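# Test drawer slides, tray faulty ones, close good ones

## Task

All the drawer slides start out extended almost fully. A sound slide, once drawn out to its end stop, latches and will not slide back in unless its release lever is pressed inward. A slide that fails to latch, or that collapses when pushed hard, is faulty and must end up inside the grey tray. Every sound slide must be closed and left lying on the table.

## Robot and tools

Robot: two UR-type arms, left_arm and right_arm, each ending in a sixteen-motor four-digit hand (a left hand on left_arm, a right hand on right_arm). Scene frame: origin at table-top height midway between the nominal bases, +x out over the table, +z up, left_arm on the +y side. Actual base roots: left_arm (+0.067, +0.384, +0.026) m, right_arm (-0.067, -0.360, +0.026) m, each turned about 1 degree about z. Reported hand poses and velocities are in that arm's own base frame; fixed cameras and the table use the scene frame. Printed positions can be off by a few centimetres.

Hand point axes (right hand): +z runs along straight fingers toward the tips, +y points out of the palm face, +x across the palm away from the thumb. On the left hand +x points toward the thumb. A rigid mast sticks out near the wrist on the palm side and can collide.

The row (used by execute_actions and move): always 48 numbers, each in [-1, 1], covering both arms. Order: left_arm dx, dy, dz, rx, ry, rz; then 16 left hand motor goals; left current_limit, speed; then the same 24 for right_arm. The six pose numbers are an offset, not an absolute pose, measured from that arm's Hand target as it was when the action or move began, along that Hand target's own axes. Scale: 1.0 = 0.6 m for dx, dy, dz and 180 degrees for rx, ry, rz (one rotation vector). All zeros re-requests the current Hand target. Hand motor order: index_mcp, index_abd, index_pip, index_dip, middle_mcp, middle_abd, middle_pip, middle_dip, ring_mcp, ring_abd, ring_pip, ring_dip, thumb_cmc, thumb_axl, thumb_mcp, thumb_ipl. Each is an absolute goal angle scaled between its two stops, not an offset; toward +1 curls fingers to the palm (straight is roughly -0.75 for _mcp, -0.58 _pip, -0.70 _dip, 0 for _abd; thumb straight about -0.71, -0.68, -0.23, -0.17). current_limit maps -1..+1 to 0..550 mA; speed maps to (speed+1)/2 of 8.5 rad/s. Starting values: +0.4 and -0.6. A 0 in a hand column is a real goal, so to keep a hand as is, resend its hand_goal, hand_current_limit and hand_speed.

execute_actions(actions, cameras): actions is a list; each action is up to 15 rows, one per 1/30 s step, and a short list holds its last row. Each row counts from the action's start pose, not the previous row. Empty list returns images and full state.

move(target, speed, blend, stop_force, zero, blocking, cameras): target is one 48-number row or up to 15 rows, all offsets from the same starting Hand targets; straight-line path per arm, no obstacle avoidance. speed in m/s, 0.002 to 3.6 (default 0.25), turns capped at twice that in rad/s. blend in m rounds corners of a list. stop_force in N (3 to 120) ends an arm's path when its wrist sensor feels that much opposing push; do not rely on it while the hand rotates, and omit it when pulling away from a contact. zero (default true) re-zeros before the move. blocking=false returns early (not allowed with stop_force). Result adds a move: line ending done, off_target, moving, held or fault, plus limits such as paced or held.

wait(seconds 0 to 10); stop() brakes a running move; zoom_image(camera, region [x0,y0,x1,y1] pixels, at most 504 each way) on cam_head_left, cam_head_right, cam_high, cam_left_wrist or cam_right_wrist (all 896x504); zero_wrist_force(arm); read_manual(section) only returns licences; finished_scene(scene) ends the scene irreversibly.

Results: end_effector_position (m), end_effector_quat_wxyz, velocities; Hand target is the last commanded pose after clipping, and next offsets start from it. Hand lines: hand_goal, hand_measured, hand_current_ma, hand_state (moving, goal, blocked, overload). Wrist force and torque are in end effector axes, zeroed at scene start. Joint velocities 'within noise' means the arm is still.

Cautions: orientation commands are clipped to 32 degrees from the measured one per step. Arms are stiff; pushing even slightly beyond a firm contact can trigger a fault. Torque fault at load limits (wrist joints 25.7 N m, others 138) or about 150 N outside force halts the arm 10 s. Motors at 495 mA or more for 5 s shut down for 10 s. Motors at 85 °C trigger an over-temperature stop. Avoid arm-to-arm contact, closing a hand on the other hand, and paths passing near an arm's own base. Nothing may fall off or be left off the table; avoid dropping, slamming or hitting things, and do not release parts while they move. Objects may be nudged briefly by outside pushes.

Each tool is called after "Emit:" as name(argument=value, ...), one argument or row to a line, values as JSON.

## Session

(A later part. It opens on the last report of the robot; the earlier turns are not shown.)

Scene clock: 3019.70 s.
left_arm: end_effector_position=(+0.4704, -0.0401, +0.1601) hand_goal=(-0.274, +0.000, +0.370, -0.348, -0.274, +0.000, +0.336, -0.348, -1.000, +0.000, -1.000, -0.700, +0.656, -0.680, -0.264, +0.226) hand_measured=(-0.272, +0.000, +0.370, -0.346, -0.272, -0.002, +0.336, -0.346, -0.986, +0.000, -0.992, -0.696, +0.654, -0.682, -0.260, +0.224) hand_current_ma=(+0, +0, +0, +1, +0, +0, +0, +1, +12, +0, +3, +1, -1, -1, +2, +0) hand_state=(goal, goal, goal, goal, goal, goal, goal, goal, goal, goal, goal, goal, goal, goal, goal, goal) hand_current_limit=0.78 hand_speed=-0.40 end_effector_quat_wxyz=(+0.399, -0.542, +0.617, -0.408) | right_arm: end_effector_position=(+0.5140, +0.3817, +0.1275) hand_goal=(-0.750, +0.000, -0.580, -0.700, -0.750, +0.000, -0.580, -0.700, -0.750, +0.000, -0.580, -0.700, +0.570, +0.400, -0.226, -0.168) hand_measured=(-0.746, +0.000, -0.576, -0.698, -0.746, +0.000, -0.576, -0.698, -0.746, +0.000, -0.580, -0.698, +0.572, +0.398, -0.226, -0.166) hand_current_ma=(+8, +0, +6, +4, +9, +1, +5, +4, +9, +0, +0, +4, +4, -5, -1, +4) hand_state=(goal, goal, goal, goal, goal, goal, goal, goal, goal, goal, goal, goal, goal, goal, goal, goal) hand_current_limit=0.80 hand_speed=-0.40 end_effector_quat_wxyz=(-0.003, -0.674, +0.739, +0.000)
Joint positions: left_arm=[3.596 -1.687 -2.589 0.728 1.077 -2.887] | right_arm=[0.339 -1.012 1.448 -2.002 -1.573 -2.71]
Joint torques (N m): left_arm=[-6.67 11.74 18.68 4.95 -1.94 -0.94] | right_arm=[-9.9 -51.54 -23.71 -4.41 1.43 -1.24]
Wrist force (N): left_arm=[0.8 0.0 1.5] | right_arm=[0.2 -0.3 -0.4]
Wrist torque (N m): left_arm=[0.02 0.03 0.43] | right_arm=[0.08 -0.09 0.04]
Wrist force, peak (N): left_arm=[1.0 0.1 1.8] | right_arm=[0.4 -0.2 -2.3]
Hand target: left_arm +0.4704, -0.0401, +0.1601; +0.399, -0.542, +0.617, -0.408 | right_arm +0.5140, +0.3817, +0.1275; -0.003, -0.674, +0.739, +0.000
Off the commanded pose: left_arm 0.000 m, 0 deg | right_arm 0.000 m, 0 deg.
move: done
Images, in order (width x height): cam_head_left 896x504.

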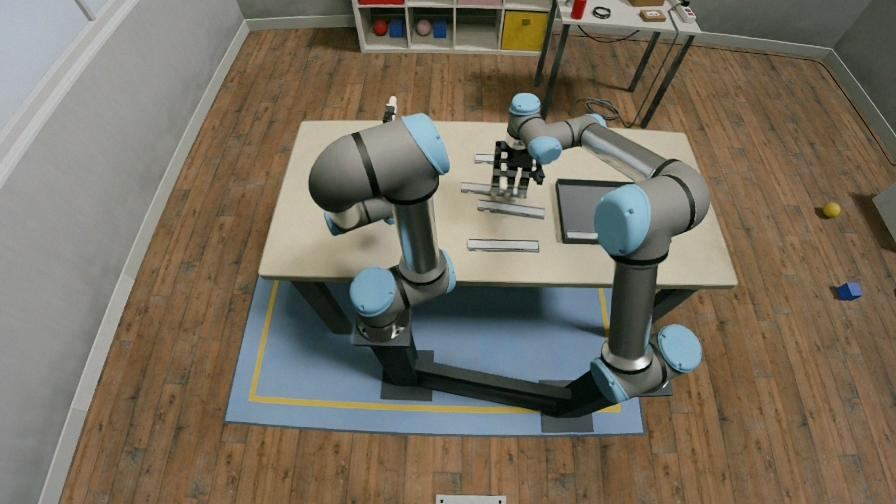

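Emit:
zoom_image(
  camera="cam_head_left",
  region=[480, 180, 540, 220],
)

Emit:
execute_actions(
  actions=[],
  cameras=["cam_head_right"],
)

Emit:
zoom_image(
  camera="cam_head_right",
  region=[480, 170, 550, 220],
)

Scaled by 8.400 from the camera's 896x504 image, which has a finer 1280x720 frame.

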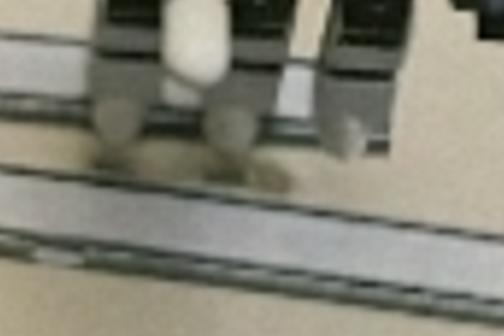

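Scene clock: 3037.17 s.
left_arm: end_effector_position=(+0.4704, -0.0401, +0.1601) hand_goal=(-0.274, +0.000, +0.370, -0.348, -0.274, +0.000, +0.336, -0.348, -1.000, +0.000, -1.000, -0.700, +0.656, -0.680, -0.264, +0.226) hand_measured=(-0.272, +0.000, +0.370, -0.346, -0.272, -0.002, +0.336, -0.346, -0.986, +0.000, -0.992, -0.696, +0.654, -0.682, -0.260, +0.224) hand_current_ma=(+0, +0, +0, +1, +0, +0, +0, +1, +12, +0, +3, +1, -1, -1, +2, +0) hand_state=(goal, goal, goal, goal, goal, goal, goal, goal, goal, goal, goal, goal, goal, goal, goal, goal) hand_current_limit=0.78 hand_speed=-0.40 end_effector_quat_wxyz=(+0.399, -0.542, +0.617, -0.408) | right_arm: end_effector_position=(+0.5140, +0.3817, +0.1275) hand_goal=(-0.750, +0.000, -0.580, -0.700, -0.750, +0.000, -0.580, -0.700, -0.750, +0.000, -0.580, -0.700, +0.570, +0.400, -0.226, -0.168) hand_measured=(-0.746, +0.000, -0.576, -0.698, -0.746, +0.000, -0.576, -0.698, -0.746, +0.000, -0.580, -0.698, +0.572, +0.398, -0.226, -0.166) hand_current_ma=(+8, +0, +6, +4, +9, +1, +5, +4, +9, +0, +0, +4, +4, -5, -1, +4) hand_state=(goal, goal, goal, goal, goal, goal, goal, goal, goal, goal, goal, goal, goal, goal, goal, goal) hand_current_limit=0.80 hand_speed=-0.40 end_effector_quat_wxyz=(-0.003, -0.674, +0.739, +0.000)
Joint positions: left_arm=[3.596 -1.687 -2.589 0.728 1.077 -2.887] | right_arm=[0.339 -1.012 1.448 -2.002 -1.573 -2.71]
Joint velocities: within noise
Joint torques (N m): left_arm=[-5.73 9.96 18.35 5.1 -1.94 -0.52] | right_arm=[-11.32 -37.27 -6.1 -4.57 1.12 1.65]
Wrist force (N): left_arm=[0.9 0.1 1.4] | right_arm=[0.2 -0.6 -0.5]
Wrist torque (N m): left_arm=[0.05 0.02 0.43] | right_arm=[0.04 -0.10 0.04]
Wrist force, peak (N): left_arm=[1.4 0.0 1.5] | right_arm=[0.0 -0.7 -0.4]
Hand target: left_arm +0.4704, -0.0401, +0.1601; +0.399, -0.542, +0.617, -0.408 | right_arm +0.5140, +0.3817, +0.1275; -0.003, -0.674, +0.739, +0.000
Off the commanded pose: left_arm 0.000 m, 0 deg | right_arm 0.000 m, 0 deg.
Images, in order (width x height): cam_head_right 896x504.

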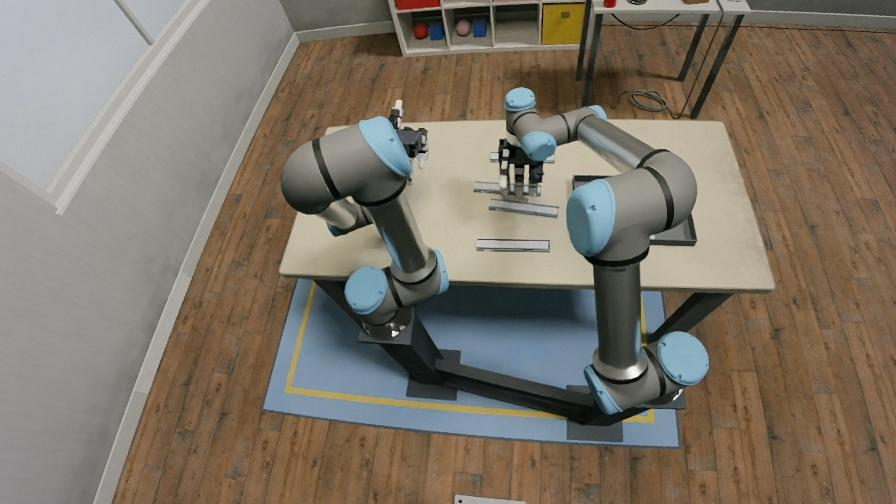

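Scaled by 7.200 from the camera's 896x504 image, which has a finer 1280x720 frame.

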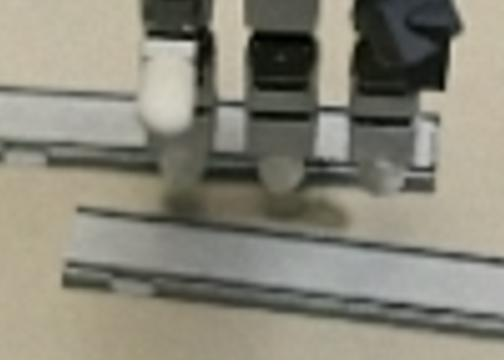

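Emit:
move(
  target=[0,0,0,0,0,0,-0.274,0,0.3708,-0.3478,-0.274,0,0.3358,-0.3478,-1,0,-1,-0.7,0.657,-0.68,-0.264,0.227,0.78,-0.4,-0.0008,-0.0083,0,0,0,0.0167,-0.75,0,-0.58,-0.7,-0.75,0,-0.58,-0.7,-0.75,0,-0.58,-0.7,0.571,0.401,-0.226,-0.168,0.8,-0.4],
  speed=0.1,
  cameras=["cam_head_left","cam_head_right"],
)

Emit:
zoom_image(
  camera="cam_head_left",
  region=[480, 180, 540, 220],
)

Emit:
zoom_image(
  camera="cam_head_right",
  region=[480, 170, 550, 220],
)

Scene clock: 3078.33 s.
left_arm: end_effector_position=(+0.4704, -0.0401, +0.1601) hand_goal=(-0.274, +0.000, +0.370, -0.348, -0.274, +0.000, +0.336, -0.348, -1.000, +0.000, -1.000, -0.700, +0.656, -0.680, -0.264, +0.226) hand_measured=(-0.272, +0.000, +0.370, -0.346, -0.272, -0.002, +0.336, -0.346, -0.986, +0.000, -0.992, -0.696, +0.654, -0.682, -0.260, +0.224) hand_current_ma=(+0, +0, +0, +1, +0, +0, +0, +1, +12, +0, +3, +1, -1, -1, +2, +0) hand_state=(goal, goal, goal, goal, goal, goal, goal, goal, goal, goal, goal, goal, goal, goal, goal, goal) hand_current_limit=0.78 hand_speed=-0.40 end_effector_quat_wxyz=(+0.399, -0.542, +0.617, -0.408) | right_arm: end_effector_position=(+0.5191, +0.3816, +0.1274) hand_goal=(-0.750, +0.000, -0.580, -0.700, -0.750, +0.000, -0.580, -0.700, -0.750, +0.000, -0.580, -0.700, +0.570, +0.400, -0.226, -0.168) hand_measured=(-0.746, +0.000, -0.576, -0.698, -0.746, +0.000, -0.576, -0.698, -0.746, +0.000, -0.580, -0.698, +0.572, +0.398, -0.226, -0.166) hand_current_ma=(+8, +0, +6, +4, +9, +1, +5, +4, +9, +0, +0, +4, +4, -5, -1, +4) hand_state=(goal, goal, goal, goal, goal, goal, goal, goal, goal, goal, goal, goal, goal, goal, goal, goal) hand_current_limit=0.80 hand_speed=-0.40 end_effector_quat_wxyz=(-0.003, -0.654, +0.757, +0.000)
Joint positions: left_arm=[3.596 -1.687 -2.589 0.728 1.077 -2.887] | right_arm=[0.331 -1.011 1.446 -2.001 -1.573 -2.665]
Joint torques (N m): left_arm=[-6.48 11.06 19.4 4.93 -2.06 0.21] | right_arm=[6.89 -39.37 -31.67 -0.17 -0.04 -2.43]
Wrist force (N): left_arm=[1.1 0.3 1.6] | right_arm=[0.2 -0.3 -0.4]
Wrist torque (N m): left_arm=[0.06 -0.01 0.44] | right_arm=[0.06 -0.09 0.02]
Wrist force, peak (N): left_arm=[1.0 0.0 1.9] | right_arm=[0.2 -0.4 -0.7]
Hand target: left_arm +0.4704, -0.0401, +0.1601; +0.399, -0.542, +0.617, -0.408 | right_arm +0.5190, +0.3817, +0.1274; -0.003, -0.654, +0.757, +0.000
Off the commanded pose: left_arm 0.000 m, 0 deg | right_arm 0.000 m, 0 deg.
move: done
Images, in order (width x height): cam_head_left 896x504, cam_head_right 896x504.

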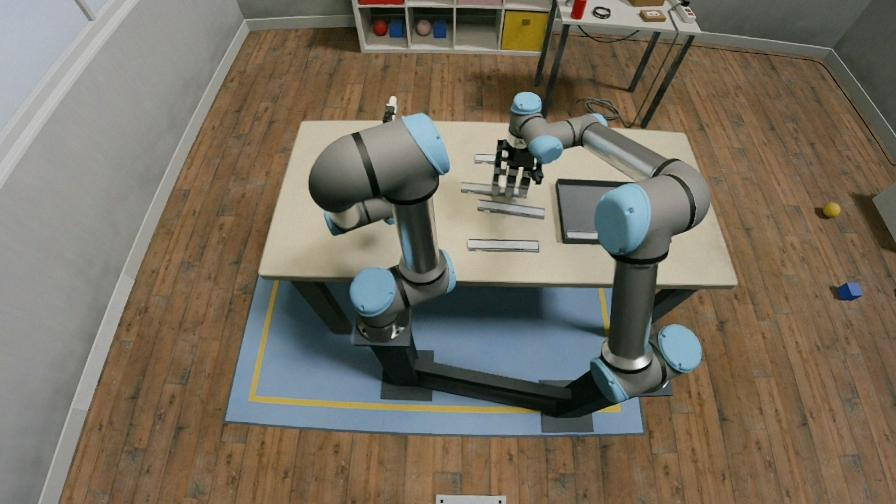

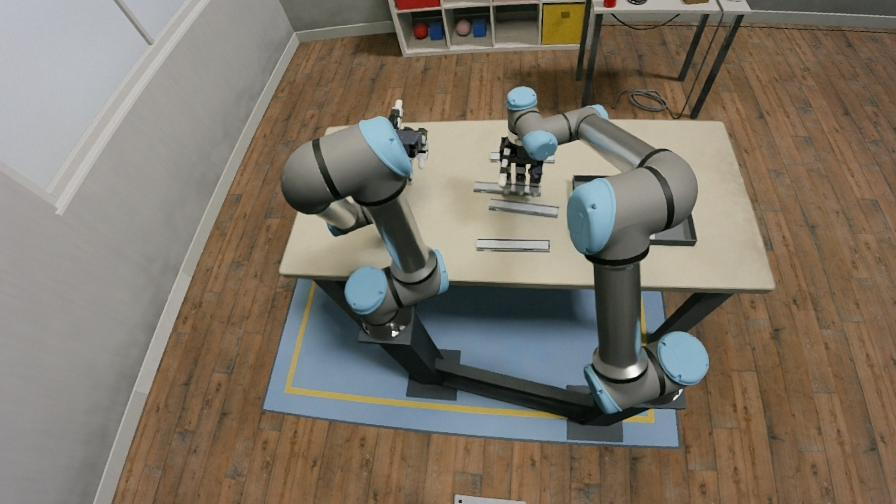

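Scaled by 8.400 from the camera's 896x504 image, which has a finer 1280x720 frame.

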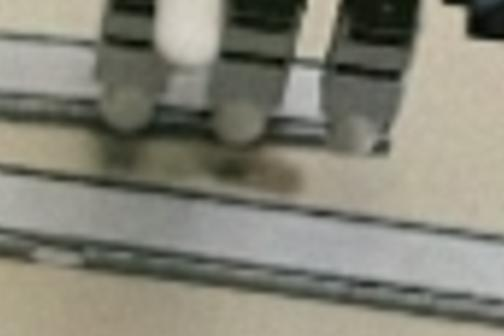

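Scaled by 7.200 from the camera's 896x504 image, which has a finer 1280x720 frame.

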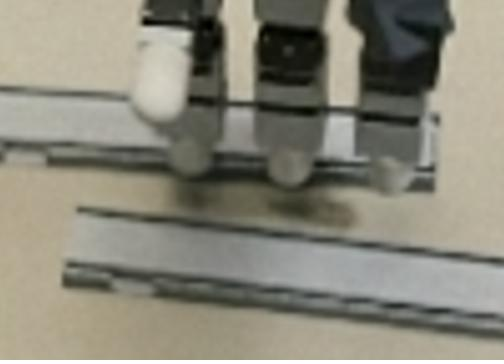

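Emit:
move(
  target=[
    [0,0,0,0,0,0,-0.274,0,0.3708,-0.3478,-0.274,0,0.3358,-0.3478,-1,0,-1,-0.7,0.657,-0.68,-0.264,0.227,0.78,-0.4,0,0.0042,0.02,0,0,0,-0.75,0,-0.58,-0.7,-0.75,0,-0.58,-0.7,-0.75,0,-0.58,-0.7,0.571,0.401,-0.226,-0.168,0.8,-0.4],
    [0,0,0,0,0,0,-0.274,0,0.3708,-0.3478,-0.274,0,0.3358,-0.3478,-1,0,-1,-0.7,0.657,-0.68,-0.264,0.227,0.78,-0.4,0,0.0042,0.0442,0,0,0,-0.75,0,-0.58,-0.7,-0.75,0,-0.58,-0.7,-0.75,0,-0.58,-0.7,0.571,0.401,-0.226,-0.168,0.8,-0.4],
  ],
  speed=0.03,
  stop_force=3.5,
  cameras=["cam_head_left"],
)

Emit:
zoom_image(
  camera="cam_head_left",
  region=[480, 180, 540, 220],
)

Scene clock: 3088.90 s.
left_arm: end_effector_position=(+0.4704, -0.0401, +0.1601) hand_goal=(-0.274, +0.000, +0.370, -0.348, -0.274, +0.000, +0.336, -0.348, -1.000, +0.000, -1.000, -0.700, +0.656, -0.680, -0.264, +0.226) hand_measured=(-0.272, +0.000, +0.370, -0.346, -0.272, -0.002, +0.336, -0.346, -0.986, +0.000, -0.992, -0.696, +0.654, -0.682, -0.260, +0.224) hand_current_ma=(+0, +0, +0, +1, +0, +0, +0, +1, +12, +0, +3, +1, -1, -1, +2, +0) hand_state=(goal, goal, goal, goal, goal, goal, goal, goal, goal, goal, goal, goal, goal, goal, goal, goal) hand_current_limit=0.78 hand_speed=-0.40 end_effector_quat_wxyz=(+0.399, -0.542, +0.617, -0.408) | right_arm: end_effector_position=(+0.5164, +0.3820, +0.1009) hand_goal=(-0.750, +0.000, -0.580, -0.700, -0.750, +0.000, -0.580, -0.700, -0.750, +0.000, -0.580, -0.700, +0.570, +0.400, -0.226, -0.168) hand_measured=(-0.746, +0.000, -0.576, -0.698, -0.746, +0.000, -0.576, -0.698, -0.746, +0.000, -0.580, -0.698, +0.572, +0.398, -0.226, -0.166) hand_current_ma=(+8, +0, +6, +4, +9, +1, +5, +4, +9, +0, +0, +4, +4, -5, -1, +4) hand_state=(goal, goal, goal, goal, goal, goal, goal, goal, goal, goal, goal, goal, goal, goal, goal, goal) hand_current_limit=0.80 hand_speed=-0.40 end_effector_quat_wxyz=(-0.003, -0.654, +0.757, +0.000)
Joint positions: left_arm=[3.596 -1.687 -2.589 0.728 1.077 -2.887] | right_arm=[0.333 -0.987 1.482 -2.061 -1.573 -2.663]
Joint torques (N m): left_arm=[-6.25 10.22 18.84 5.06 -2.09 0.82] | right_arm=[-10.08 -62.02 -35.46 -0.09 0.23 -1.92]
Wrist force (N): left_arm=[1.0 0.1 1.3] | right_arm=[0.1 -0.4 -0.2]
Wrist torque (N m): left_arm=[0.06 0.00 0.44] | right_arm=[0.04 -0.09 -0.04]
Wrist force, peak (N): left_arm=[1.3 0.1 1.6] | right_arm=[0.1 -0.4 -1.0]
Hand target: left_arm +0.4704, -0.0401, +0.1601; +0.399, -0.542, +0.617, -0.408 | right_arm +0.5164, +0.3820, +0.1009; -0.003, -0.654, +0.757, +0.000
Off the commanded pose: left_arm 0.000 m, 0 deg | right_arm 0.000 m, 0 deg.
move: done
Images, in order (width x height): cam_head_left 896x504.

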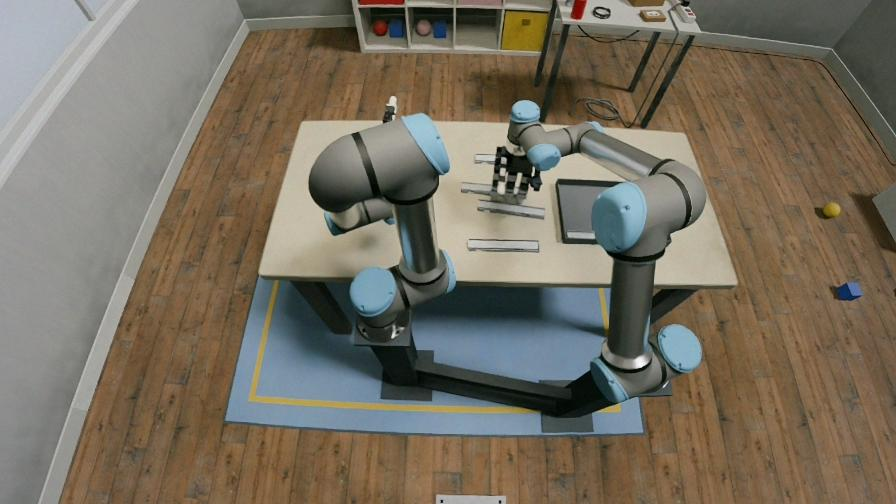

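Scaled by 8.400 from the camera's 896x504 image, which has a finer 1280x720 frame.

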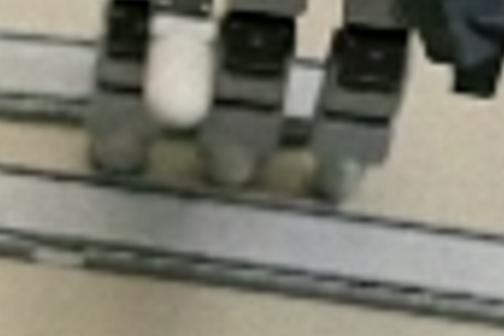

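Emit:
move(
  target=[
    [0,0,0,0,0,0,-0.274,0,0.3708,-0.3478,-0.274,0,0.3358,-0.3478,-1,0,-1,-0.7,0.657,-0.68,-0.264,0.227,0.78,-0.4,0,0.1183,0,0,0,0,-0.75,0,-0.58,-0.7,-0.75,0,-0.58,-0.7,-0.75,0,-0.58,-0.7,0.571,0.401,-0.226,-0.168,0.8,-0.4],
  ],
  speed=0.04,
  stop_force=7,
)

Emit:
move(
  target=[
    [0,0,0,0,0,0,-0.274,0,0.3708,-0.3478,-0.274,0,0.3358,-0.3478,-1,0,-1,-0.7,0.657,-0.68,-0.264,0.227,0.78,-0.4,0,-0.02,-0.02,0,0,0,-0.75,0,-0.58,-0.7,-0.75,0,-0.58,-0.7,-0.75,0,-0.58,-0.7,0.571,0.401,-0.226,-0.168,0.8,-0.4],
    [0,0,0,0,0,0,-0.274,0,0.3708,-0.3478,-0.274,0,0.3358,-0.3478,-1,0,-1,-0.7,0.657,-0.68,-0.264,0.227,0.78,-0.4,0,-0.02,-0.2,0,0,0,-0.75,0,-0.58,-0.7,-0.75,0,-0.58,-0.7,-0.75,0,-0.58,-0.7,0.571,0.401,-0.226,-0.168,0.8,-0.4],
  ],
  speed=0.2,
  blend=0.01,
  cameras=["cam_head_left","cam_head_right"],
)

Emit:
zoom_image(
  camera="cam_head_left",
  region=[450, 140, 560, 260],
)

Emit:
zoom_image(
  camera="cam_head_right",
  region=[460, 140, 570, 260],
)

Scene clock: 3104.70 s.
left_arm: end_effector_position=(+0.4704, -0.0401, +0.1601) hand_goal=(-0.274, +0.000, +0.370, -0.348, -0.274, +0.000, +0.336, -0.348, -1.000, +0.000, -1.000, -0.700, +0.656, -0.680, -0.264, +0.226) hand_measured=(-0.272, +0.000, +0.370, -0.346, -0.272, -0.002, +0.336, -0.346, -0.986, +0.000, -0.992, -0.696, +0.654, -0.682, -0.260, +0.224) hand_current_ma=(+0, +0, +0, +1, +0, +0, +0, +1, +12, +0, +3, +1, -1, -1, +2, +0) hand_state=(goal, goal, goal, goal, goal, goal, goal, goal, goal, goal, goal, goal, goal, goal, goal, goal) hand_current_limit=0.78 hand_speed=-0.40 end_effector_quat_wxyz=(+0.399, -0.542, +0.617, -0.408) | right_arm: end_effector_position=(+0.4462, +0.3923, +0.1011) hand_goal=(-0.750, +0.000, -0.580, -0.700, -0.750, +0.000, -0.580, -0.700, -0.750, +0.000, -0.580, -0.700, +0.570, +0.400, -0.226, -0.168) hand_measured=(-0.752, +0.000, -0.582, -0.700, -0.754, +0.000, -0.582, -0.700, -0.758, +0.000, -0.584, -0.700, +0.572, +0.398, -0.226, -0.166) hand_current_ma=(-3, +0, -4, +0, -9, +1, -4, +0, -16, +0, -8, -1, +4, -5, -1, +4) hand_state=(goal, goal, goal, goal, goal, goal, goal, goal, goal, goal, goal, goal, goal, goal, goal, goal) hand_current_limit=0.80 hand_speed=-0.40 end_effector_quat_wxyz=(-0.003, -0.654, +0.757, +0.000)
Joint positions: left_arm=[3.596 -1.687 -2.589 0.728 1.077 -2.887] | right_arm=[0.386 -1.099 1.665 -2.131 -1.573 -2.61]
Joint torques (N m): left_arm=[-5.04 11.44 18.45 5.06 -1.68 1.79] | right_arm=[-11.64 -30.56 -34.44 0.15 1.12 -2.26]
Wrist force (N): left_arm=[0.9 -0.1 1.5] | right_arm=[-0.2 -0.5 -0.4]
Wrist torque (N m): left_arm=[0.01 0.02 0.43] | right_arm=[0.10 -0.04 -0.08]
Wrist force, peak (N): left_arm=[1.0 -0.2 1.8] | right_arm=[0.2 -1.8 -1.2]
Hand target: left_arm +0.4704, -0.0401, +0.1601; +0.399, -0.542, +0.617, -0.408 | right_arm +0.4462, +0.3923, +0.1011; -0.003, -0.654, +0.757, +0.000
Off the commanded pose: left_arm 0.000 m, 0 deg | right_arm 0.000 m, 0 deg.
move: done

Scene clock: 3105.83 s.
left_arm: end_effector_position=(+0.4704, -0.0401, +0.1601) hand_goal=(-0.274, +0.000, +0.370, -0.348, -0.274, +0.000, +0.336, -0.348, -1.000, +0.000, -1.000, -0.700, +0.656, -0.680, -0.264, +0.226) hand_measured=(-0.272, +0.000, +0.370, -0.346, -0.272, -0.002, +0.336, -0.346, -0.986, +0.000, -0.992, -0.696, +0.654, -0.682, -0.260, +0.224) hand_current_ma=(+0, +0, +0, +1, +0, +0, +0, +1, +12, +0, +3, +1, -1, -1, +2, +0) hand_state=(goal, goal, goal, goal, goal, goal, goal, goal, goal, goal, goal, goal, goal, goal, goal, goal) hand_current_limit=0.78 hand_speed=-0.40 end_effector_quat_wxyz=(+0.399, -0.542, +0.617, -0.408) | right_arm: end_effector_position=(+0.4585, +0.3910, +0.2211) hand_goal=(-0.750, +0.000, -0.580, -0.700, -0.750, +0.000, -0.580, -0.700, -0.750, +0.000, -0.580, -0.700, +0.570, +0.400, -0.226, -0.168) hand_measured=(-0.750, +0.000, -0.582, -0.700, -0.750, +0.000, -0.582, -0.700, -0.750, +0.000, -0.582, -0.700, +0.572, +0.398, -0.226, -0.166) hand_current_ma=(+0, +0, -4, +0, -1, +1, -3, +0, -1, +0, -4, -1, +4, -5, -1, +4) hand_state=(goal, goal, goal, goal, goal, goal, goal, goal, goal, goal, goal, goal, goal, goal, goal, goal) hand_current_limit=0.80 hand_speed=-0.40 end_effector_quat_wxyz=(-0.003, -0.654, +0.757, +0.000)
Joint positions: left_arm=[3.596 -1.687 -2.589 0.728 1.077 -2.887] | right_arm=[0.377 -1.194 1.469 -1.842 -1.573 -2.619]
Joint torques (N m): left_arm=[-5.33 11.02 19.06 5.14 -1.88 1.72] | right_arm=[13.11 -35.3 -24.54 0.16 -0.91 0.43]
Wrist force (N): left_arm=[0.9 -0.1 1.2] | right_arm=[0.2 -0.7 -0.2]
Wrist torque (N m): left_arm=[0.05 0.00 0.44] | right_arm=[-0.01 -0.10 0.00]
Wrist force, peak (N): left_arm=[1.0 0.4 1.6] | right_arm=[0.3 -0.4 -2.2]
Hand target: left_arm +0.4704, -0.0401, +0.1601; +0.399, -0.542, +0.617, -0.408 | right_arm +0.4585, +0.3910, +0.2211; -0.003, -0.654, +0.757, +0.000
Off the commanded pose: left_arm 0.000 m, 0 deg | right_arm 0.000 m, 0 deg.
move: done; blend cut to 0.0085 m at target 1
Images, in order (width x height): cam_head_left 896x504, cam_head_right 896x504.

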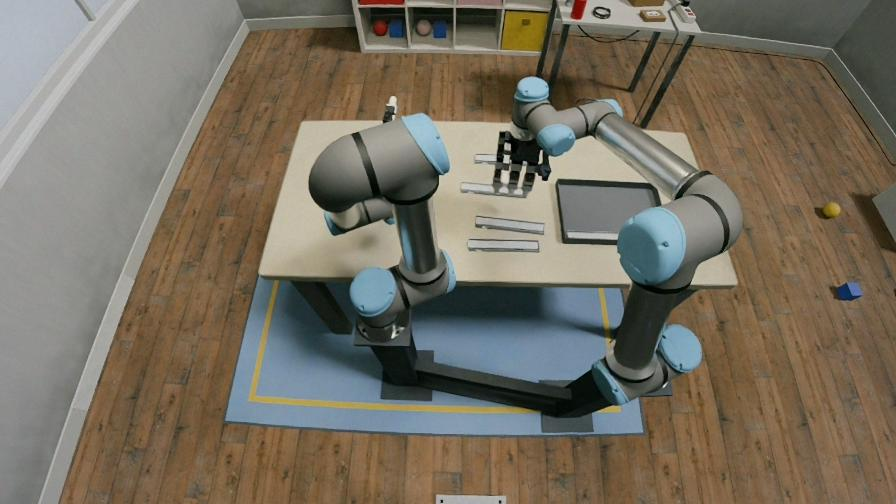

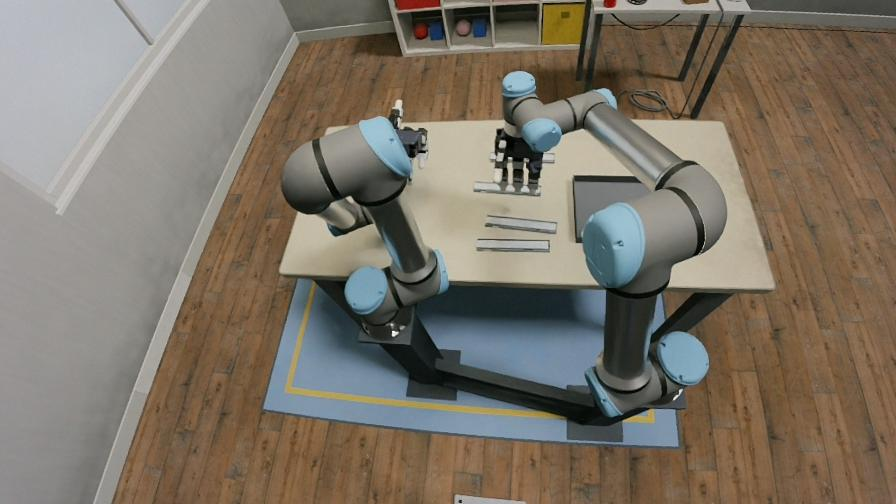

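Scaled by 4.200 from the camera's 896x504 image, which has a finer 1280x720 frame.

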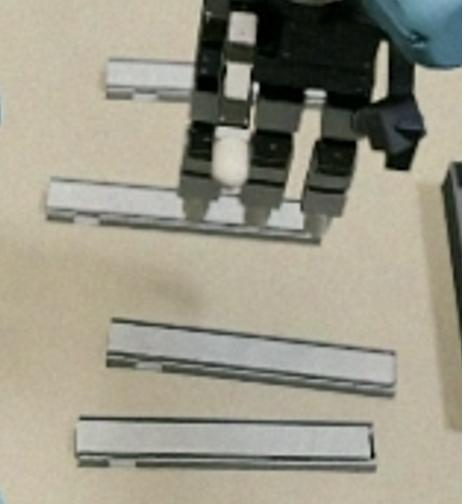

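Scaled by 4.200 from the camera's 896x504 image, which has a finer 1280x720 frame.

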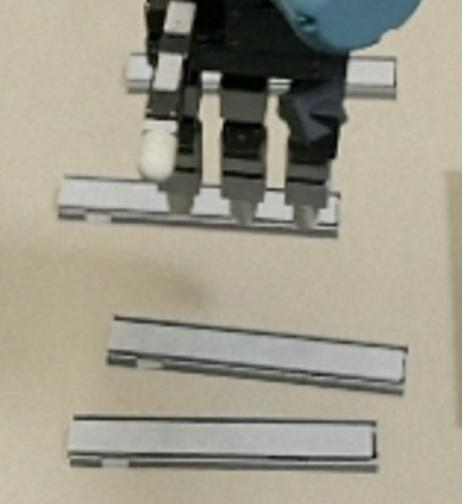

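Emit:
move(
  target=[0,0,0,0,0,0,-0.274,0,0.3708,-0.3478,-0.274,0,0.3358,-0.3478,-1,0,-1,-0.7,0.657,-0.68,-0.264,0.227,0.78,-0.4,0.0525,-0.3585,0.0333,0.25,-0.0041,-0.0100,-0.75,0,-0.58,-0.7,-0.75,0,-0.58,-0.7,-0.75,0,-0.58,-0.7,0.571,0.401,-0.226,-0.168,0.8,-0.4],
  speed=0.25,
)

Emit:
move(
  target=[0.3937,-0.0070,0.1544,0,0,0,-0.274,0,0.3708,-0.3478,-0.274,0,0.3358,-0.3478,-1,0,-1,-0.7,0.657,-0.68,-0.264,0.227,0.78,-0.4,0,0.0943,0.0943,0.1389,0.0090,-0.0142,-0.274,0,0.3708,-0.3478,-0.274,0,0.3358,-0.3478,-1,0,-1,-0.7,0.657,-0.68,-0.264,0.227,0.78,-0.4],
  speed=0.2,
  cameras=["cam_head_left","cam_head_right","cam_high"],
)

Emit:
zoom_image(
  camera="cam_head_right",
  region=[440, 100, 590, 220],
)

Emit:
zoom_image(
  camera="cam_high",
  region=[370, 210, 530, 330],
)

Scene clock: 3130.93 s.
left_arm: end_effector_position=(+0.4704, -0.0401, +0.1601) hand_goal=(-0.274, +0.000, +0.370, -0.348, -0.274, +0.000, +0.336, -0.348, -1.000, +0.000, -1.000, -0.700, +0.656, -0.680, -0.264, +0.226) hand_measured=(-0.272, +0.000, +0.370, -0.346, -0.272, -0.002, +0.336, -0.346, -0.986, +0.000, -0.992, -0.696, +0.654, -0.682, -0.260, +0.224) hand_current_ma=(+0, +0, +0, +1, +0, +0, +0, +1, +12, +0, +3, +1, -1, -1, +2, +0) hand_state=(goal, goal, goal, goal, goal, goal, goal, goal, goal, goal, goal, goal, goal, goal, goal, goal) hand_current_limit=0.78 hand_speed=-0.40 end_effector_quat_wxyz=(+0.399, -0.542, +0.617, -0.408) | right_arm: end_effector_position=(+0.6667, +0.3285, +0.2006) hand_goal=(-0.750, +0.000, -0.580, -0.700, -0.750, +0.000, -0.580, -0.700, -0.750, +0.000, -0.580, -0.700, +0.570, +0.400, -0.226, -0.168) hand_measured=(-0.744, +0.000, -0.580, -0.700, -0.744, +0.000, -0.580, -0.700, -0.744, +0.000, -0.580, -0.700, +0.572, +0.398, -0.226, -0.166) hand_current_ma=(+11, +0, -1, +0, +12, +1, -1, +0, +12, +0, -1, -1, +4, -5, -1, +4) hand_state=(goal, goal, goal, goal, goal, goal, goal, goal, goal, goal, goal, goal, goal, goal, goal, goal) hand_current_limit=0.80 hand_speed=-0.40 end_effector_quat_wxyz=(+0.253, -0.617, +0.689, -0.286)
Joint positions: left_arm=[3.596 -1.687 -2.589 0.728 1.077 -2.887] | right_arm=[0.307 -1.057 1.523 -2.773 -1.865 -2.838]
Joint torques (N m): left_arm=[-5.46 10.26 18.88 5.07 -1.9 2.07] | right_arm=[11.86 -55.79 -35.42 -5.33 -0.21 0.41]
Wrist force (N): left_arm=[1.0 0.2 1.3] | right_arm=[0.0 -0.5 -0.1]
Wrist torque (N m): left_arm=[0.07 0.00 0.44] | right_arm=[0.00 -0.06 0.00]
Wrist force, peak (N): left_arm=[1.2 0.1 1.7] | right_arm=[0.7 -1.0 0.8]
Hand target: left_arm +0.4704, -0.0401, +0.1601; +0.399, -0.542, +0.617, -0.408 | right_arm +0.6667, +0.3286, +0.2006; +0.253, -0.617, +0.689, -0.286
Off the commanded pose: left_arm 0.000 m, 0 deg | right_arm 0.000 m, 0 deg.
move: done

Scene clock: 3132.70 s.
left_arm: end_effector_position=(+0.5363, -0.2818, +0.1199) hand_goal=(-0.274, +0.000, +0.370, -0.348, -0.274, +0.000, +0.336, -0.348, -1.000, +0.000, -1.000, -0.700, +0.656, -0.680, -0.264, +0.226) hand_measured=(-0.272, +0.000, +0.370, -0.346, -0.272, -0.002, +0.336, -0.346, -0.986, +0.000, -0.992, -0.696, +0.654, -0.682, -0.260, +0.224) hand_current_ma=(+0, +0, +0, +1, +0, +0, +0, +1, +12, +0, +3, +1, +0, -1, +2, +0) hand_state=(goal, goal, goal, goal, goal, goal, goal, goal, goal, goal, goal, goal, goal, goal, goal, goal) hand_current_limit=0.78 hand_speed=-0.40 end_effector_quat_wxyz=(+0.399, -0.542, +0.617, -0.408) | right_arm: end_effector_position=(+0.6663, +0.3284, +0.1206) hand_goal=(-0.274, +0.000, +0.370, -0.348, -0.274, +0.000, +0.336, -0.348, -1.000, +0.000, -1.000, -0.700, +0.656, -0.680, -0.264, +0.226) hand_measured=(-0.272, +0.000, +0.364, -0.352, -0.272, +0.000, +0.332, -0.352, -0.978, +0.000, -0.992, -0.700, +0.652, -0.678, -0.260, +0.224) hand_current_ma=(+3, +0, -10, -5, +3, +1, -9, -5, +62, +0, +16, -1, -5, +5, +7, -4) hand_state=(goal, goal, goal, goal, goal, goal, goal, goal, blocked, goal, goal, goal, goal, goal, goal, goal) hand_current_limit=0.78 hand_speed=-0.40 end_effector_quat_wxyz=(-0.364, +0.558, -0.600, +0.442) end_effector_velocity=(+0.001, +0.000, +0.002) end_effector_angular_velocity=(+0.001, -0.006, +0.000)
Joint positions: left_arm=[2.839 -2.06 -2.187 0.74 1.784 -3.168] | right_arm=[0.381 -0.865 1.726 -3.603 -2.05 -3.01]
Joint velocities: left_arm=[within noise] | right_arm=[0 0 -0.001 -0.005 0 -0.002]
Joint torques (N m): left_arm=[-5.44 29.1 18.97 4.37 1.81 1.26] | right_arm=[-10.24 -48.03 -29.27 -4.49 -0.1 0.95]
Wrist force (N): left_arm=[0.9 0.2 1.1] | right_arm=[0.2 -0.4 0.2]
Wrist torque (N m): left_arm=[0.10 0.00 0.30] | right_arm=[-0.01 -0.02 0.07]
Wrist force, peak (N): left_arm=[2.5 0.2 2.2] | right_arm=[0.2 -1.7 -0.4]
Hand target: left_arm +0.5363, -0.2818, +0.1199; +0.399, -0.542, +0.617, -0.408 | right_arm +0.6664, +0.3283, +0.1206; -0.364, +0.558, -0.600, +0.442
Off the commanded pose: left_arm 0.000 m, 0 deg | right_arm 0.000 m, 0 deg.
move: done
Images, in order (width x height): cam_head_left 896x504, cam_head_right 896x504, cam_high 896x504.

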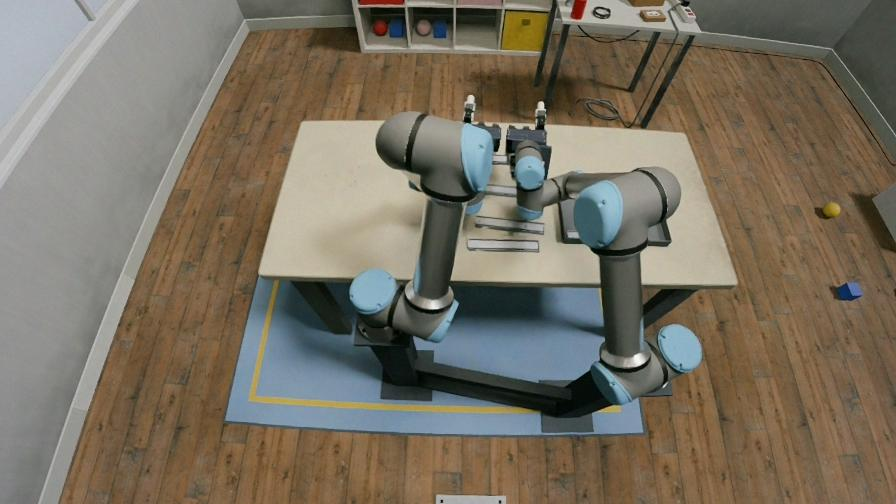

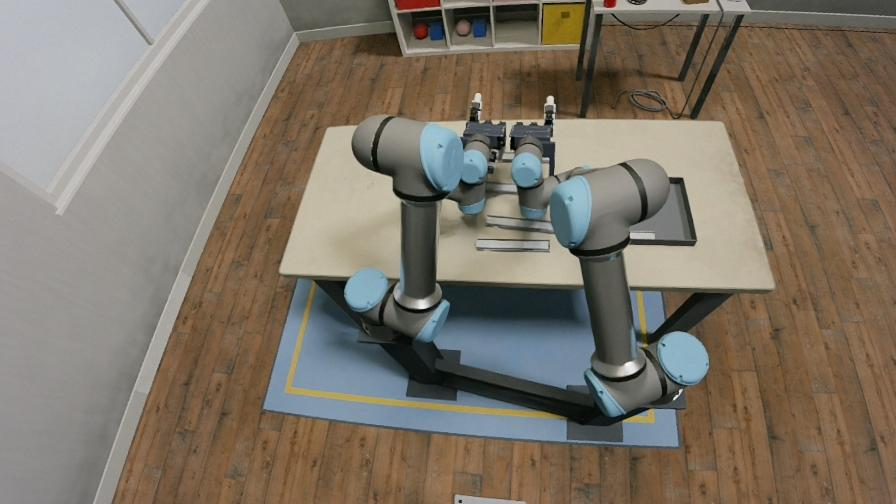

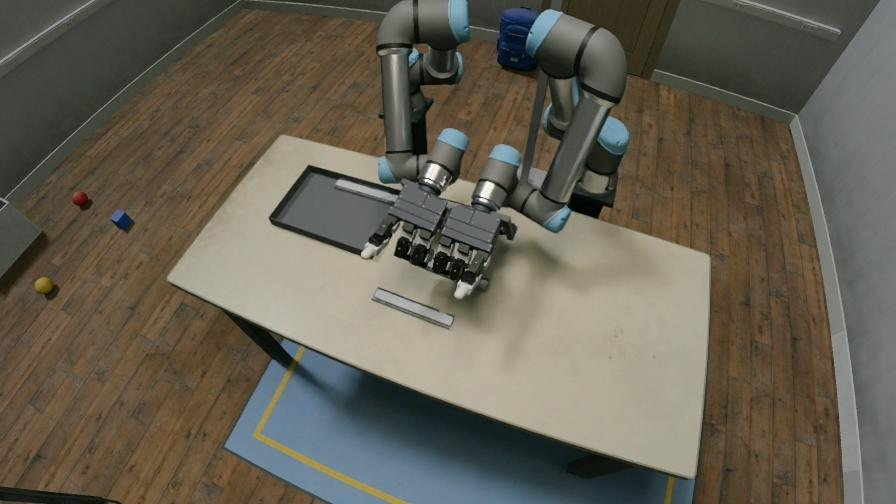

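Scaled by 3.360 from the camera's 896x504 image, which has a finer 1280x720 frame.

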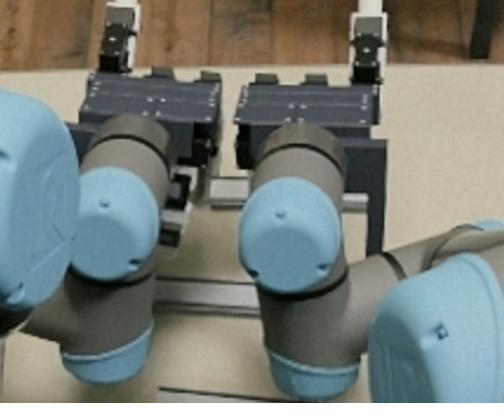

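Scaled by 3.150 from the camera's 896x504 image, which has a finer 1280x720 frame.

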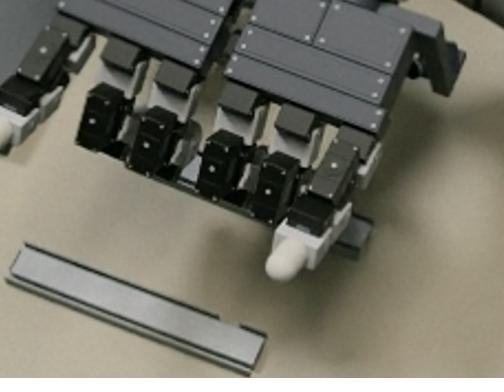

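Emit:
move(
  target=[0.0083,0.1486,0.0541,0,0,0,-0.274,0,0.3708,-0.3478,-0.274,0,0.3358,-0.3478,-1,0,-1,-0.7,0.657,-0.68,-0.264,0.227,0.78,-0.4,-0.0083,0.1486,0.0541,0,0,0,-0.274,0,0.3708,-0.3478,-0.274,0,0.3358,-0.3478,-1,0,-1,-0.7,0.657,-0.68,-0.264,0.227,0.78,-0.4],
  speed=0.1,
  cameras=["cam_high","cam_head_right"],
)

Emit:
zoom_image(
  camera="cam_high",
  region=[370, 210, 530, 330],
)

Scene clock: 3141.87 s.
left_arm: end_effector_position=(+0.5357, -0.2820, +0.0250) hand_goal=(-0.274, +0.000, +0.370, -0.348, -0.274, +0.000, +0.336, -0.348, -1.000, +0.000, -1.000, -0.700, +0.656, -0.680, -0.264, +0.226) hand_measured=(-0.272, +0.000, +0.370, -0.346, -0.272, -0.002, +0.336, -0.346, -0.986, +0.000, -0.992, -0.696, +0.654, -0.682, -0.260, +0.224) hand_current_ma=(+0, +0, +0, +1, +1, +0, +0, +1, +12, +0, +3, +1, +0, -1, +2, +0) hand_state=(goal, goal, goal, goal, goal, goal, goal, goal, goal, goal, goal, goal, goal, goal, goal, goal) hand_current_limit=0.78 hand_speed=-0.40 end_effector_quat_wxyz=(+0.399, -0.542, +0.617, -0.408) | right_arm: end_effector_position=(+0.6662, +0.3279, +0.0257) hand_goal=(-0.274, +0.000, +0.370, -0.348, -0.274, +0.000, +0.336, -0.348, -1.000, +0.000, -1.000, -0.700, +0.656, -0.680, -0.264, +0.226) hand_measured=(-0.272, +0.000, +0.364, -0.352, -0.272, +0.000, +0.332, -0.352, -0.978, +0.000, -0.992, -0.700, +0.652, -0.678, -0.260, +0.224) hand_current_ma=(+3, +0, -10, -5, +3, +1, -9, -5, +62, +0, +15, -1, -5, +5, +7, -4) hand_state=(goal, goal, goal, goal, goal, goal, goal, goal, blocked, goal, goal, goal, goal, goal, goal, goal) hand_current_limit=0.78 hand_speed=-0.40 end_effector_quat_wxyz=(-0.364, +0.558, -0.600, +0.442)
Joint positions: left_arm=[2.838 -2.316 -2.172 0.982 1.785 -3.169] | right_arm=[0.38 -0.682 1.714 -3.776 -2.05 -3.011]
Joint torques (N m): left_arm=[-6.48 32.51 -0.68 1.92 2.11 -1.08] | right_arm=[-8.92 -51.14 2.78 -1.15 0.52 -2.21]
Wrist force (N): left_arm=[0.7 0.0 1.4] | right_arm=[-0.1 -0.5 0.2]
Wrist torque (N m): left_arm=[0.04 0.04 0.35] | right_arm=[-0.03 0.02 0.04]
Wrist force, peak (N): left_arm=[0.7 1.5 1.8] | right_arm=[0.0 -1.8 0.1]
Hand target: left_arm +0.5356, -0.2819, +0.0248; +0.399, -0.542, +0.617, -0.408 | right_arm +0.6661, +0.3279, +0.0256; -0.364, +0.558, -0.600, +0.442
Off the commanded pose: left_arm 0.000 m, 0 deg | right_arm 0.000 m, 0 deg.
move: done
Images, in order (width x height): cam_head_right 896x504, cam_high 896x504.

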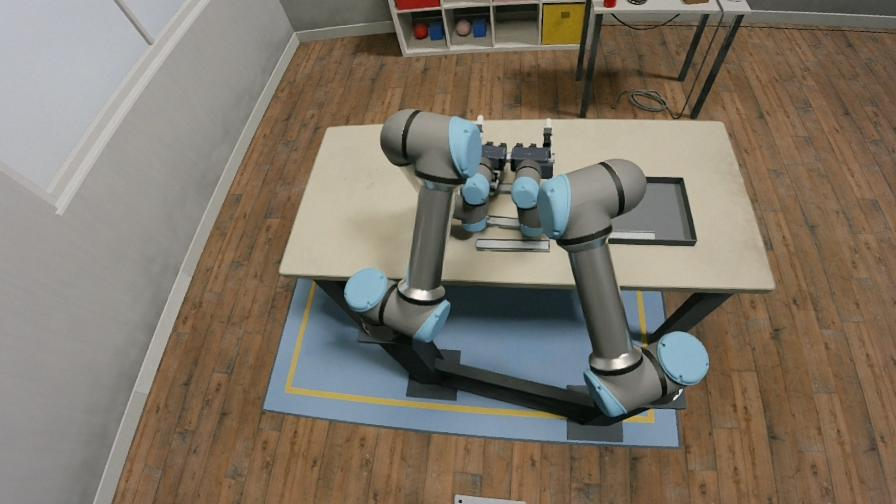

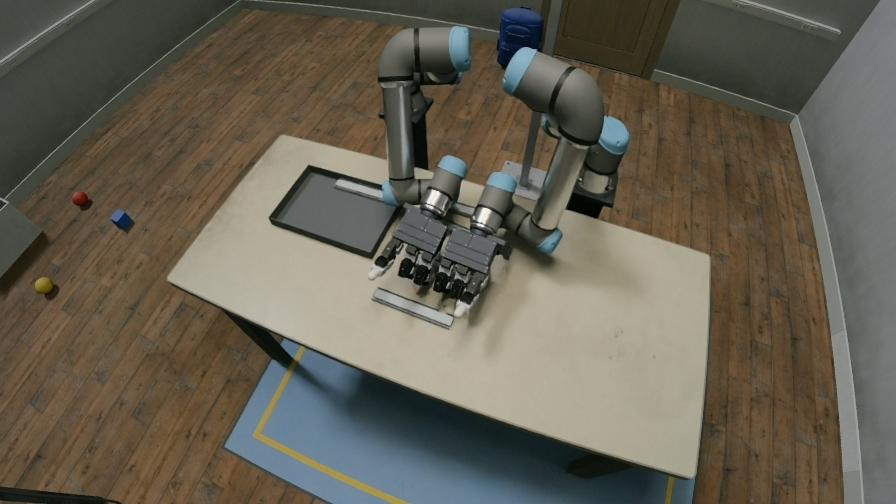

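Scaled by 3.150 from the camera's 896x504 image, which has a finer 1280x720 frame.

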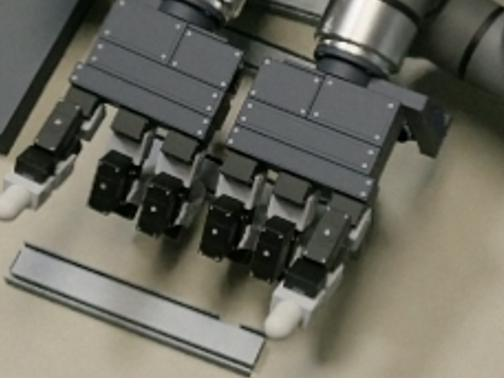

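Emit:
move(
  target=[0.0021,0.0375,0.0137,0,0,0,-0.274,0,0.3708,-0.3478,-0.274,0,0.3358,-0.3478,-1,0,-1,-0.7,0.657,-0.68,-0.264,0.227,0.78,-0.4,-0.0021,0.0375,0.0137,0,0,0,-0.274,0,0.3708,-0.3478,-0.274,0,0.3358,-0.3478,-1,0,-1,-0.7,0.657,-0.68,-0.264,0.227,0.78,-0.4],
  speed=0.015,
  stop_force=4,
)

Scene clock: 3153.50 s.
left_arm: end_effector_position=(+0.5355, -0.2820, +0.0044) hand_goal=(-0.274, +0.000, +0.370, -0.348, -0.274, +0.000, +0.336, -0.348, -1.000, +0.000, -1.000, -0.700, +0.656, -0.680, -0.264, +0.226) hand_measured=(-0.284, +0.000, +0.372, -0.344, -0.272, -0.002, +0.338, -0.346, -0.986, +0.000, -0.992, -0.696, +0.654, -0.682, -0.260, +0.226) hand_current_ma=(-6, +0, +0, +2, +0, +0, +0, +1, +12, +0, +3, +1, +0, -1, +2, +0) hand_state=(goal, goal, goal, goal, goal, goal, goal, goal, goal, goal, goal, goal, goal, goal, goal, goal) hand_current_limit=0.78 hand_speed=-0.40 end_effector_quat_wxyz=(+0.399, -0.542, +0.617, -0.408) | right_arm: end_effector_position=(+0.6660, +0.3278, +0.0058) hand_goal=(-0.274, +0.000, +0.370, -0.348, -0.274, +0.000, +0.336, -0.348, -1.000, +0.000, -1.000, -0.700, +0.656, -0.680, -0.264, +0.226) hand_measured=(-0.276, +0.000, +0.372, -0.344, -0.272, +0.000, +0.338, -0.346, -0.978, +0.000, -0.992, -0.700, +0.652, -0.678, -0.262, +0.226) hand_current_ma=(-2, +0, +5, +6, +3, +1, +1, +1, +62, +0, +15, -1, -5, +4, +4, -1) hand_state=(goal, goal, goal, goal, goal, goal, goal, goal, blocked, goal, goal, goal, goal, goal, goal, goal) hand_current_limit=0.78 hand_speed=-0.40 end_effector_quat_wxyz=(-0.364, +0.558, -0.600, +0.442)
Joint positions: left_arm=[2.838 -2.373 -2.161 1.028 1.785 -3.169] | right_arm=[0.38 -0.641 1.705 -3.808 -2.05 -3.011]
Joint torques (N m): left_arm=[-4.93 33.32 -2.6 1.7 0.99 0.66] | right_arm=[0.06 -63.93 2.27 -0.74 0.62 -2.18]
Wrist force (N): left_arm=[0.6 -1.5 2.0] | right_arm=[0.1 -1.2 0.4]
Wrist torque (N m): left_arm=[0.04 0.02 0.33] | right_arm=[-0.04 -0.02 0.08]
Wrist force, peak (N): left_arm=[0.2 -6.8 1.6] | right_arm=[0.1 -7.7 0.1]
Hand target: left_arm +0.5355, -0.2820, +0.0044; +0.399, -0.542, +0.617, -0.408 (not the last commanded pose) | right_arm +0.6660, +0.3279, +0.0058; -0.364, +0.558, -0.600, +0.442 (not the last commanded pose)
Off the commanded pose: left_arm 0.004 m, 0 deg | right_arm 0.004 m, 0 deg.
move: contact (left_arm, right_arm)

Emit:
execute_actions(
  actions=[
    [[0,0,0,0,0,0,-0.23,0,0.345,-0.34,-0.22,0,0.305,-0.34,-1,0,-1,-0.7,0.657,-0.68,-0.264,0.227,0.78,-0.4,0,0,0,0,0,0,-0.23,0,0.345,-0.34,-0.22,0,0.305,-0.34,-1,0,-1,-0.7,0.657,-0.68,-0.264,0.227,0.78,-0.4]],
    [[0,0,0,0,0,0,-0.16,0,0.33,-0.33,-0.13,0,0.29,-0.33,-1,0,-1,-0.7,0.657,-0.68,-0.22,0.25,0.78,-0.4,0,0,0,0,0,0,-0.16,0,0.33,-0.33,-0.13,0,0.29,-0.33,-1,0,-1,-0.7,0.657,-0.68,-0.23,0.245,0.78,-0.4]],
  ],
)

Emit:
execute_actions(
  actions=[
    [[0,0,0,0,0,0,-0.1,0,0.345,-0.32,-0.08,0,0.32,-0.32,-1,0,-1,-0.7,0.657,-0.68,-0.17,0.275,0.78,-0.4,0,0,0,0,0,0,-0.12,0,0.345,-0.325,-0.1,0,0.315,-0.325,-1,0,-1,-0.7,0.657,-0.68,-0.19,0.26,0.78,-0.4]],
    [[0,0,0,0,0,0,-0.05,0,0.36,-0.305,-0.03,0,0.35,-0.295,-1,0,-1,-0.7,0.657,-0.68,-0.128,0.3,0.78,-0.4,0,0,0,0,0,0,-0.09,0,0.36,-0.32,-0.07,0,0.335,-0.315,-1,0,-1,-0.7,0.657,-0.68,-0.162,0.28,0.78,-0.4]],
  ],
  cameras=["cam_high","cam_head_left"],
)

Emit:
zoom_image(
  camera="cam_high",
  region=[370, 210, 530, 330],
)

Scene clock: 3168.27 s.
left_arm: end_effector_position=(+0.5355, -0.2820, +0.0044) hand_goal=(-0.160, +0.000, +0.330, -0.330, -0.130, +0.000, +0.290, -0.330, -1.000, +0.000, -1.000, -0.700, +0.656, -0.680, -0.220, +0.250) hand_measured=(-0.226, +0.000, +0.332, -0.328, -0.188, -0.002, +0.284, -0.334, -0.986, +0.000, -0.992, -0.696, +0.654, -0.682, -0.246, +0.236) hand_current_ma=(-131, +0, +1, +1, -108, +0, -3, -2, +12, +0, +3, +1, -1, -1, -42, -18) hand_state=(blocked, goal, goal, goal, blocked, goal, goal, goal, goal, goal, goal, goal, goal, goal, blocked, goal) hand_current_limit=0.78 hand_speed=-0.40 end_effector_quat_wxyz=(+0.399, -0.542, +0.617, -0.408) | right_arm: end_effector_position=(+0.6660, +0.3279, +0.0058) hand_goal=(-0.160, +0.000, +0.330, -0.330, -0.130, +0.000, +0.290, -0.330, -1.000, +0.000, -1.000, -0.700, +0.656, -0.680, -0.230, +0.244) hand_measured=(-0.208, +0.000, +0.328, -0.332, -0.184, +0.000, +0.282, -0.336, -0.978, +0.000, -0.992, -0.700, +0.652, -0.678, -0.252, +0.232) hand_current_ma=(-162, +0, -2, -1, -191, +1, -17, -13, +62, +0, +15, -1, -5, +3, -83, -37) hand_state=(blocked, goal, goal, goal, blocked, goal, goal, goal, blocked, goal, goal, goal, goal, goal, blocked, goal) hand_current_limit=0.78 hand_speed=-0.40 end_effector_quat_wxyz=(-0.364, +0.558, -0.600, +0.442)
Joint positions: left_arm=[2.838 -2.373 -2.161 1.028 1.785 -3.169] | right_arm=[0.38 -0.641 1.705 -3.808 -2.05 -3.011]
Joint torques (N m): left_arm=[0.16 33.26 -0.87 3.46 -1.52 2.11] | right_arm=[12.22 -52.44 0.13 -3.73 -1.36 -1.47]
Wrist force (N): left_arm=[1.3 -6.8 1.9] | right_arm=[-0.3 -5.0 0.6]
Wrist torque (N m): left_arm=[-0.11 -0.02 0.35] | right_arm=[-0.12 0.01 0.06]
Wrist force, peak (N): left_arm=[1.3 -7.1 1.8] | right_arm=[-0.2 -5.6 0.7]
Hand target: left_arm +0.5355, -0.2820, +0.0044; +0.399, -0.542, +0.617, -0.408 | right_arm +0.6660, +0.3279, +0.0058; -0.364, +0.558, -0.600, +0.442
Off the commanded pose: left_arm 0.000 m, 0 deg | right_arm 0.000 m, 0 deg.

Scene clock: 3169.47 s.
left_arm: end_effector_position=(+0.5355, -0.2820, +0.0044) hand_goal=(-0.050, +0.000, +0.360, -0.306, -0.030, +0.000, +0.350, -0.296, -1.000, +0.000, -1.000, -0.700, +0.656, -0.680, -0.128, +0.300) hand_measured=(-0.210, +0.000, +0.330, -0.326, -0.172, -0.002, +0.284, -0.334, -0.986, +0.000, -0.992, -0.696, +0.654, -0.682, -0.246, +0.236) hand_current_ma=(-490, +0, -35, -17, -459, +0, -122, -49, +12, +0, +3, +1, -1, -1, -462, -187) hand_state=(blocked, goal, blocked, goal, blocked, goal, blocked, blocked, goal, goal, goal, goal, goal, goal, blocked, blocked) hand_current_limit=0.78 hand_speed=-0.40 end_effector_quat_wxyz=(+0.399, -0.542, +0.617, -0.408) | right_arm: end_effector_position=(+0.6660, +0.3279, +0.0058) hand_goal=(-0.090, +0.000, +0.360, -0.320, -0.070, +0.000, +0.334, -0.316, -1.000, +0.000, -1.000, -0.700, +0.656, -0.680, -0.162, +0.280) hand_measured=(-0.194, +0.000, +0.328, -0.330, -0.174, +0.000, +0.282, -0.336, -0.978, +0.000, -0.992, -0.700, +0.652, -0.678, -0.252, +0.232) hand_current_ma=(-424, +0, -94, -24, -424, +1, -166, -52, +62, +0, +15, -1, -5, +3, -455, -215) hand_state=(blocked, goal, blocked, goal, blocked, goal, blocked, blocked, blocked, goal, goal, goal, goal, goal, blocked, blocked) hand_current_limit=0.78 hand_speed=-0.40 end_effector_quat_wxyz=(-0.364, +0.558, -0.600, +0.442)
Joint positions: left_arm=[2.838 -2.373 -2.161 1.028 1.785 -3.169] | right_arm=[0.38 -0.641 1.705 -3.808 -2.05 -3.011]
Joint torques (N m): left_arm=[2.26 35.14 3.6 3.38 -1.52 2.2] | right_arm=[11.33 -40.07 -2.21 -2.96 -1.53 -1.2]
Wrist force (N): left_arm=[0.9 -4.2 1.6] | right_arm=[-0.3 -4.2 -0.1]
Wrist torque (N m): left_arm=[-0.11 0.04 0.28] | right_arm=[-0.22 -0.02 0.09]
Wrist force, peak (N): left_arm=[1.1 -6.8 2.3] | right_arm=[-0.2 -4.9 0.8]
Hand target: left_arm +0.5355, -0.2820, +0.0044; +0.399, -0.542, +0.617, -0.408 | right_arm +0.6660, +0.3279, +0.0058; -0.364, +0.558, -0.600, +0.442
Off the commanded pose: left_arm 0.000 m, 0 deg | right_arm 0.000 m, 0 deg.
Images, in order (width x height): cam_head_left 896x504, cam_high 896x504.

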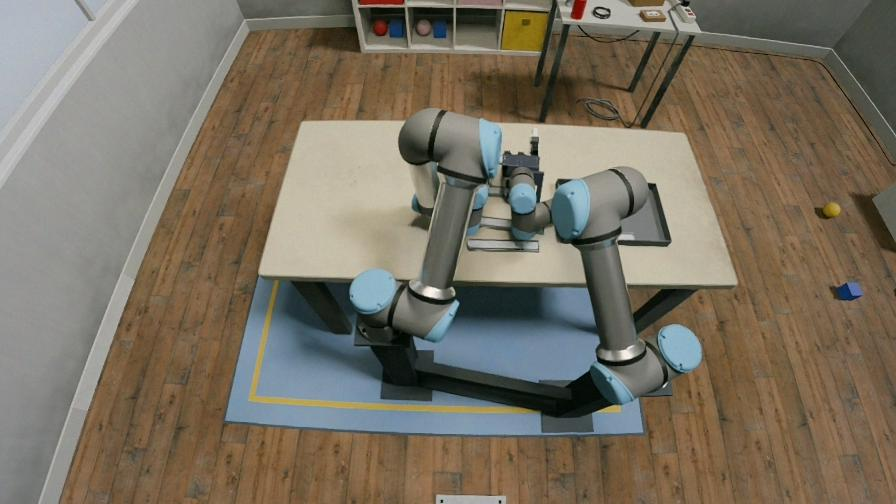

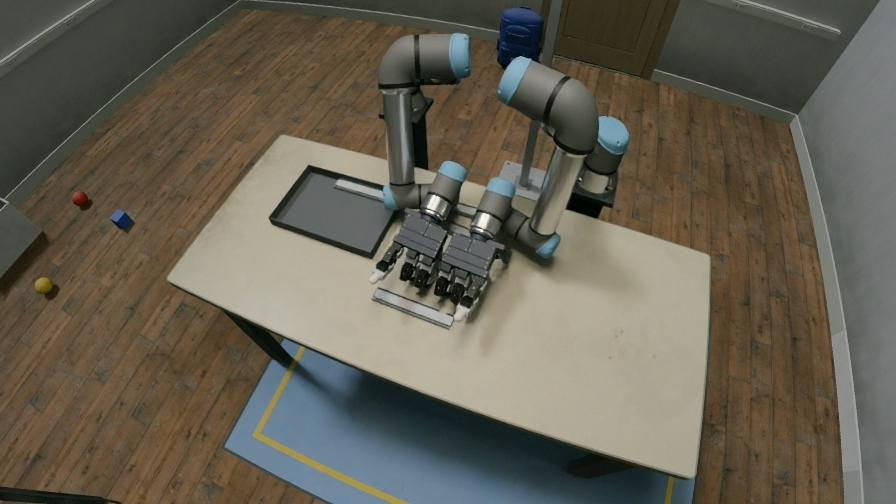

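Scaled by 3.150 from the camera's 896x504 image, which has a finer 1280x720 frame.

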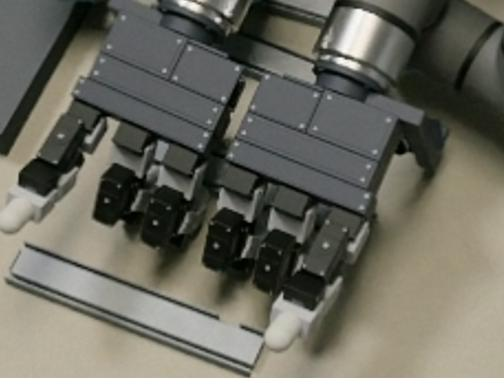

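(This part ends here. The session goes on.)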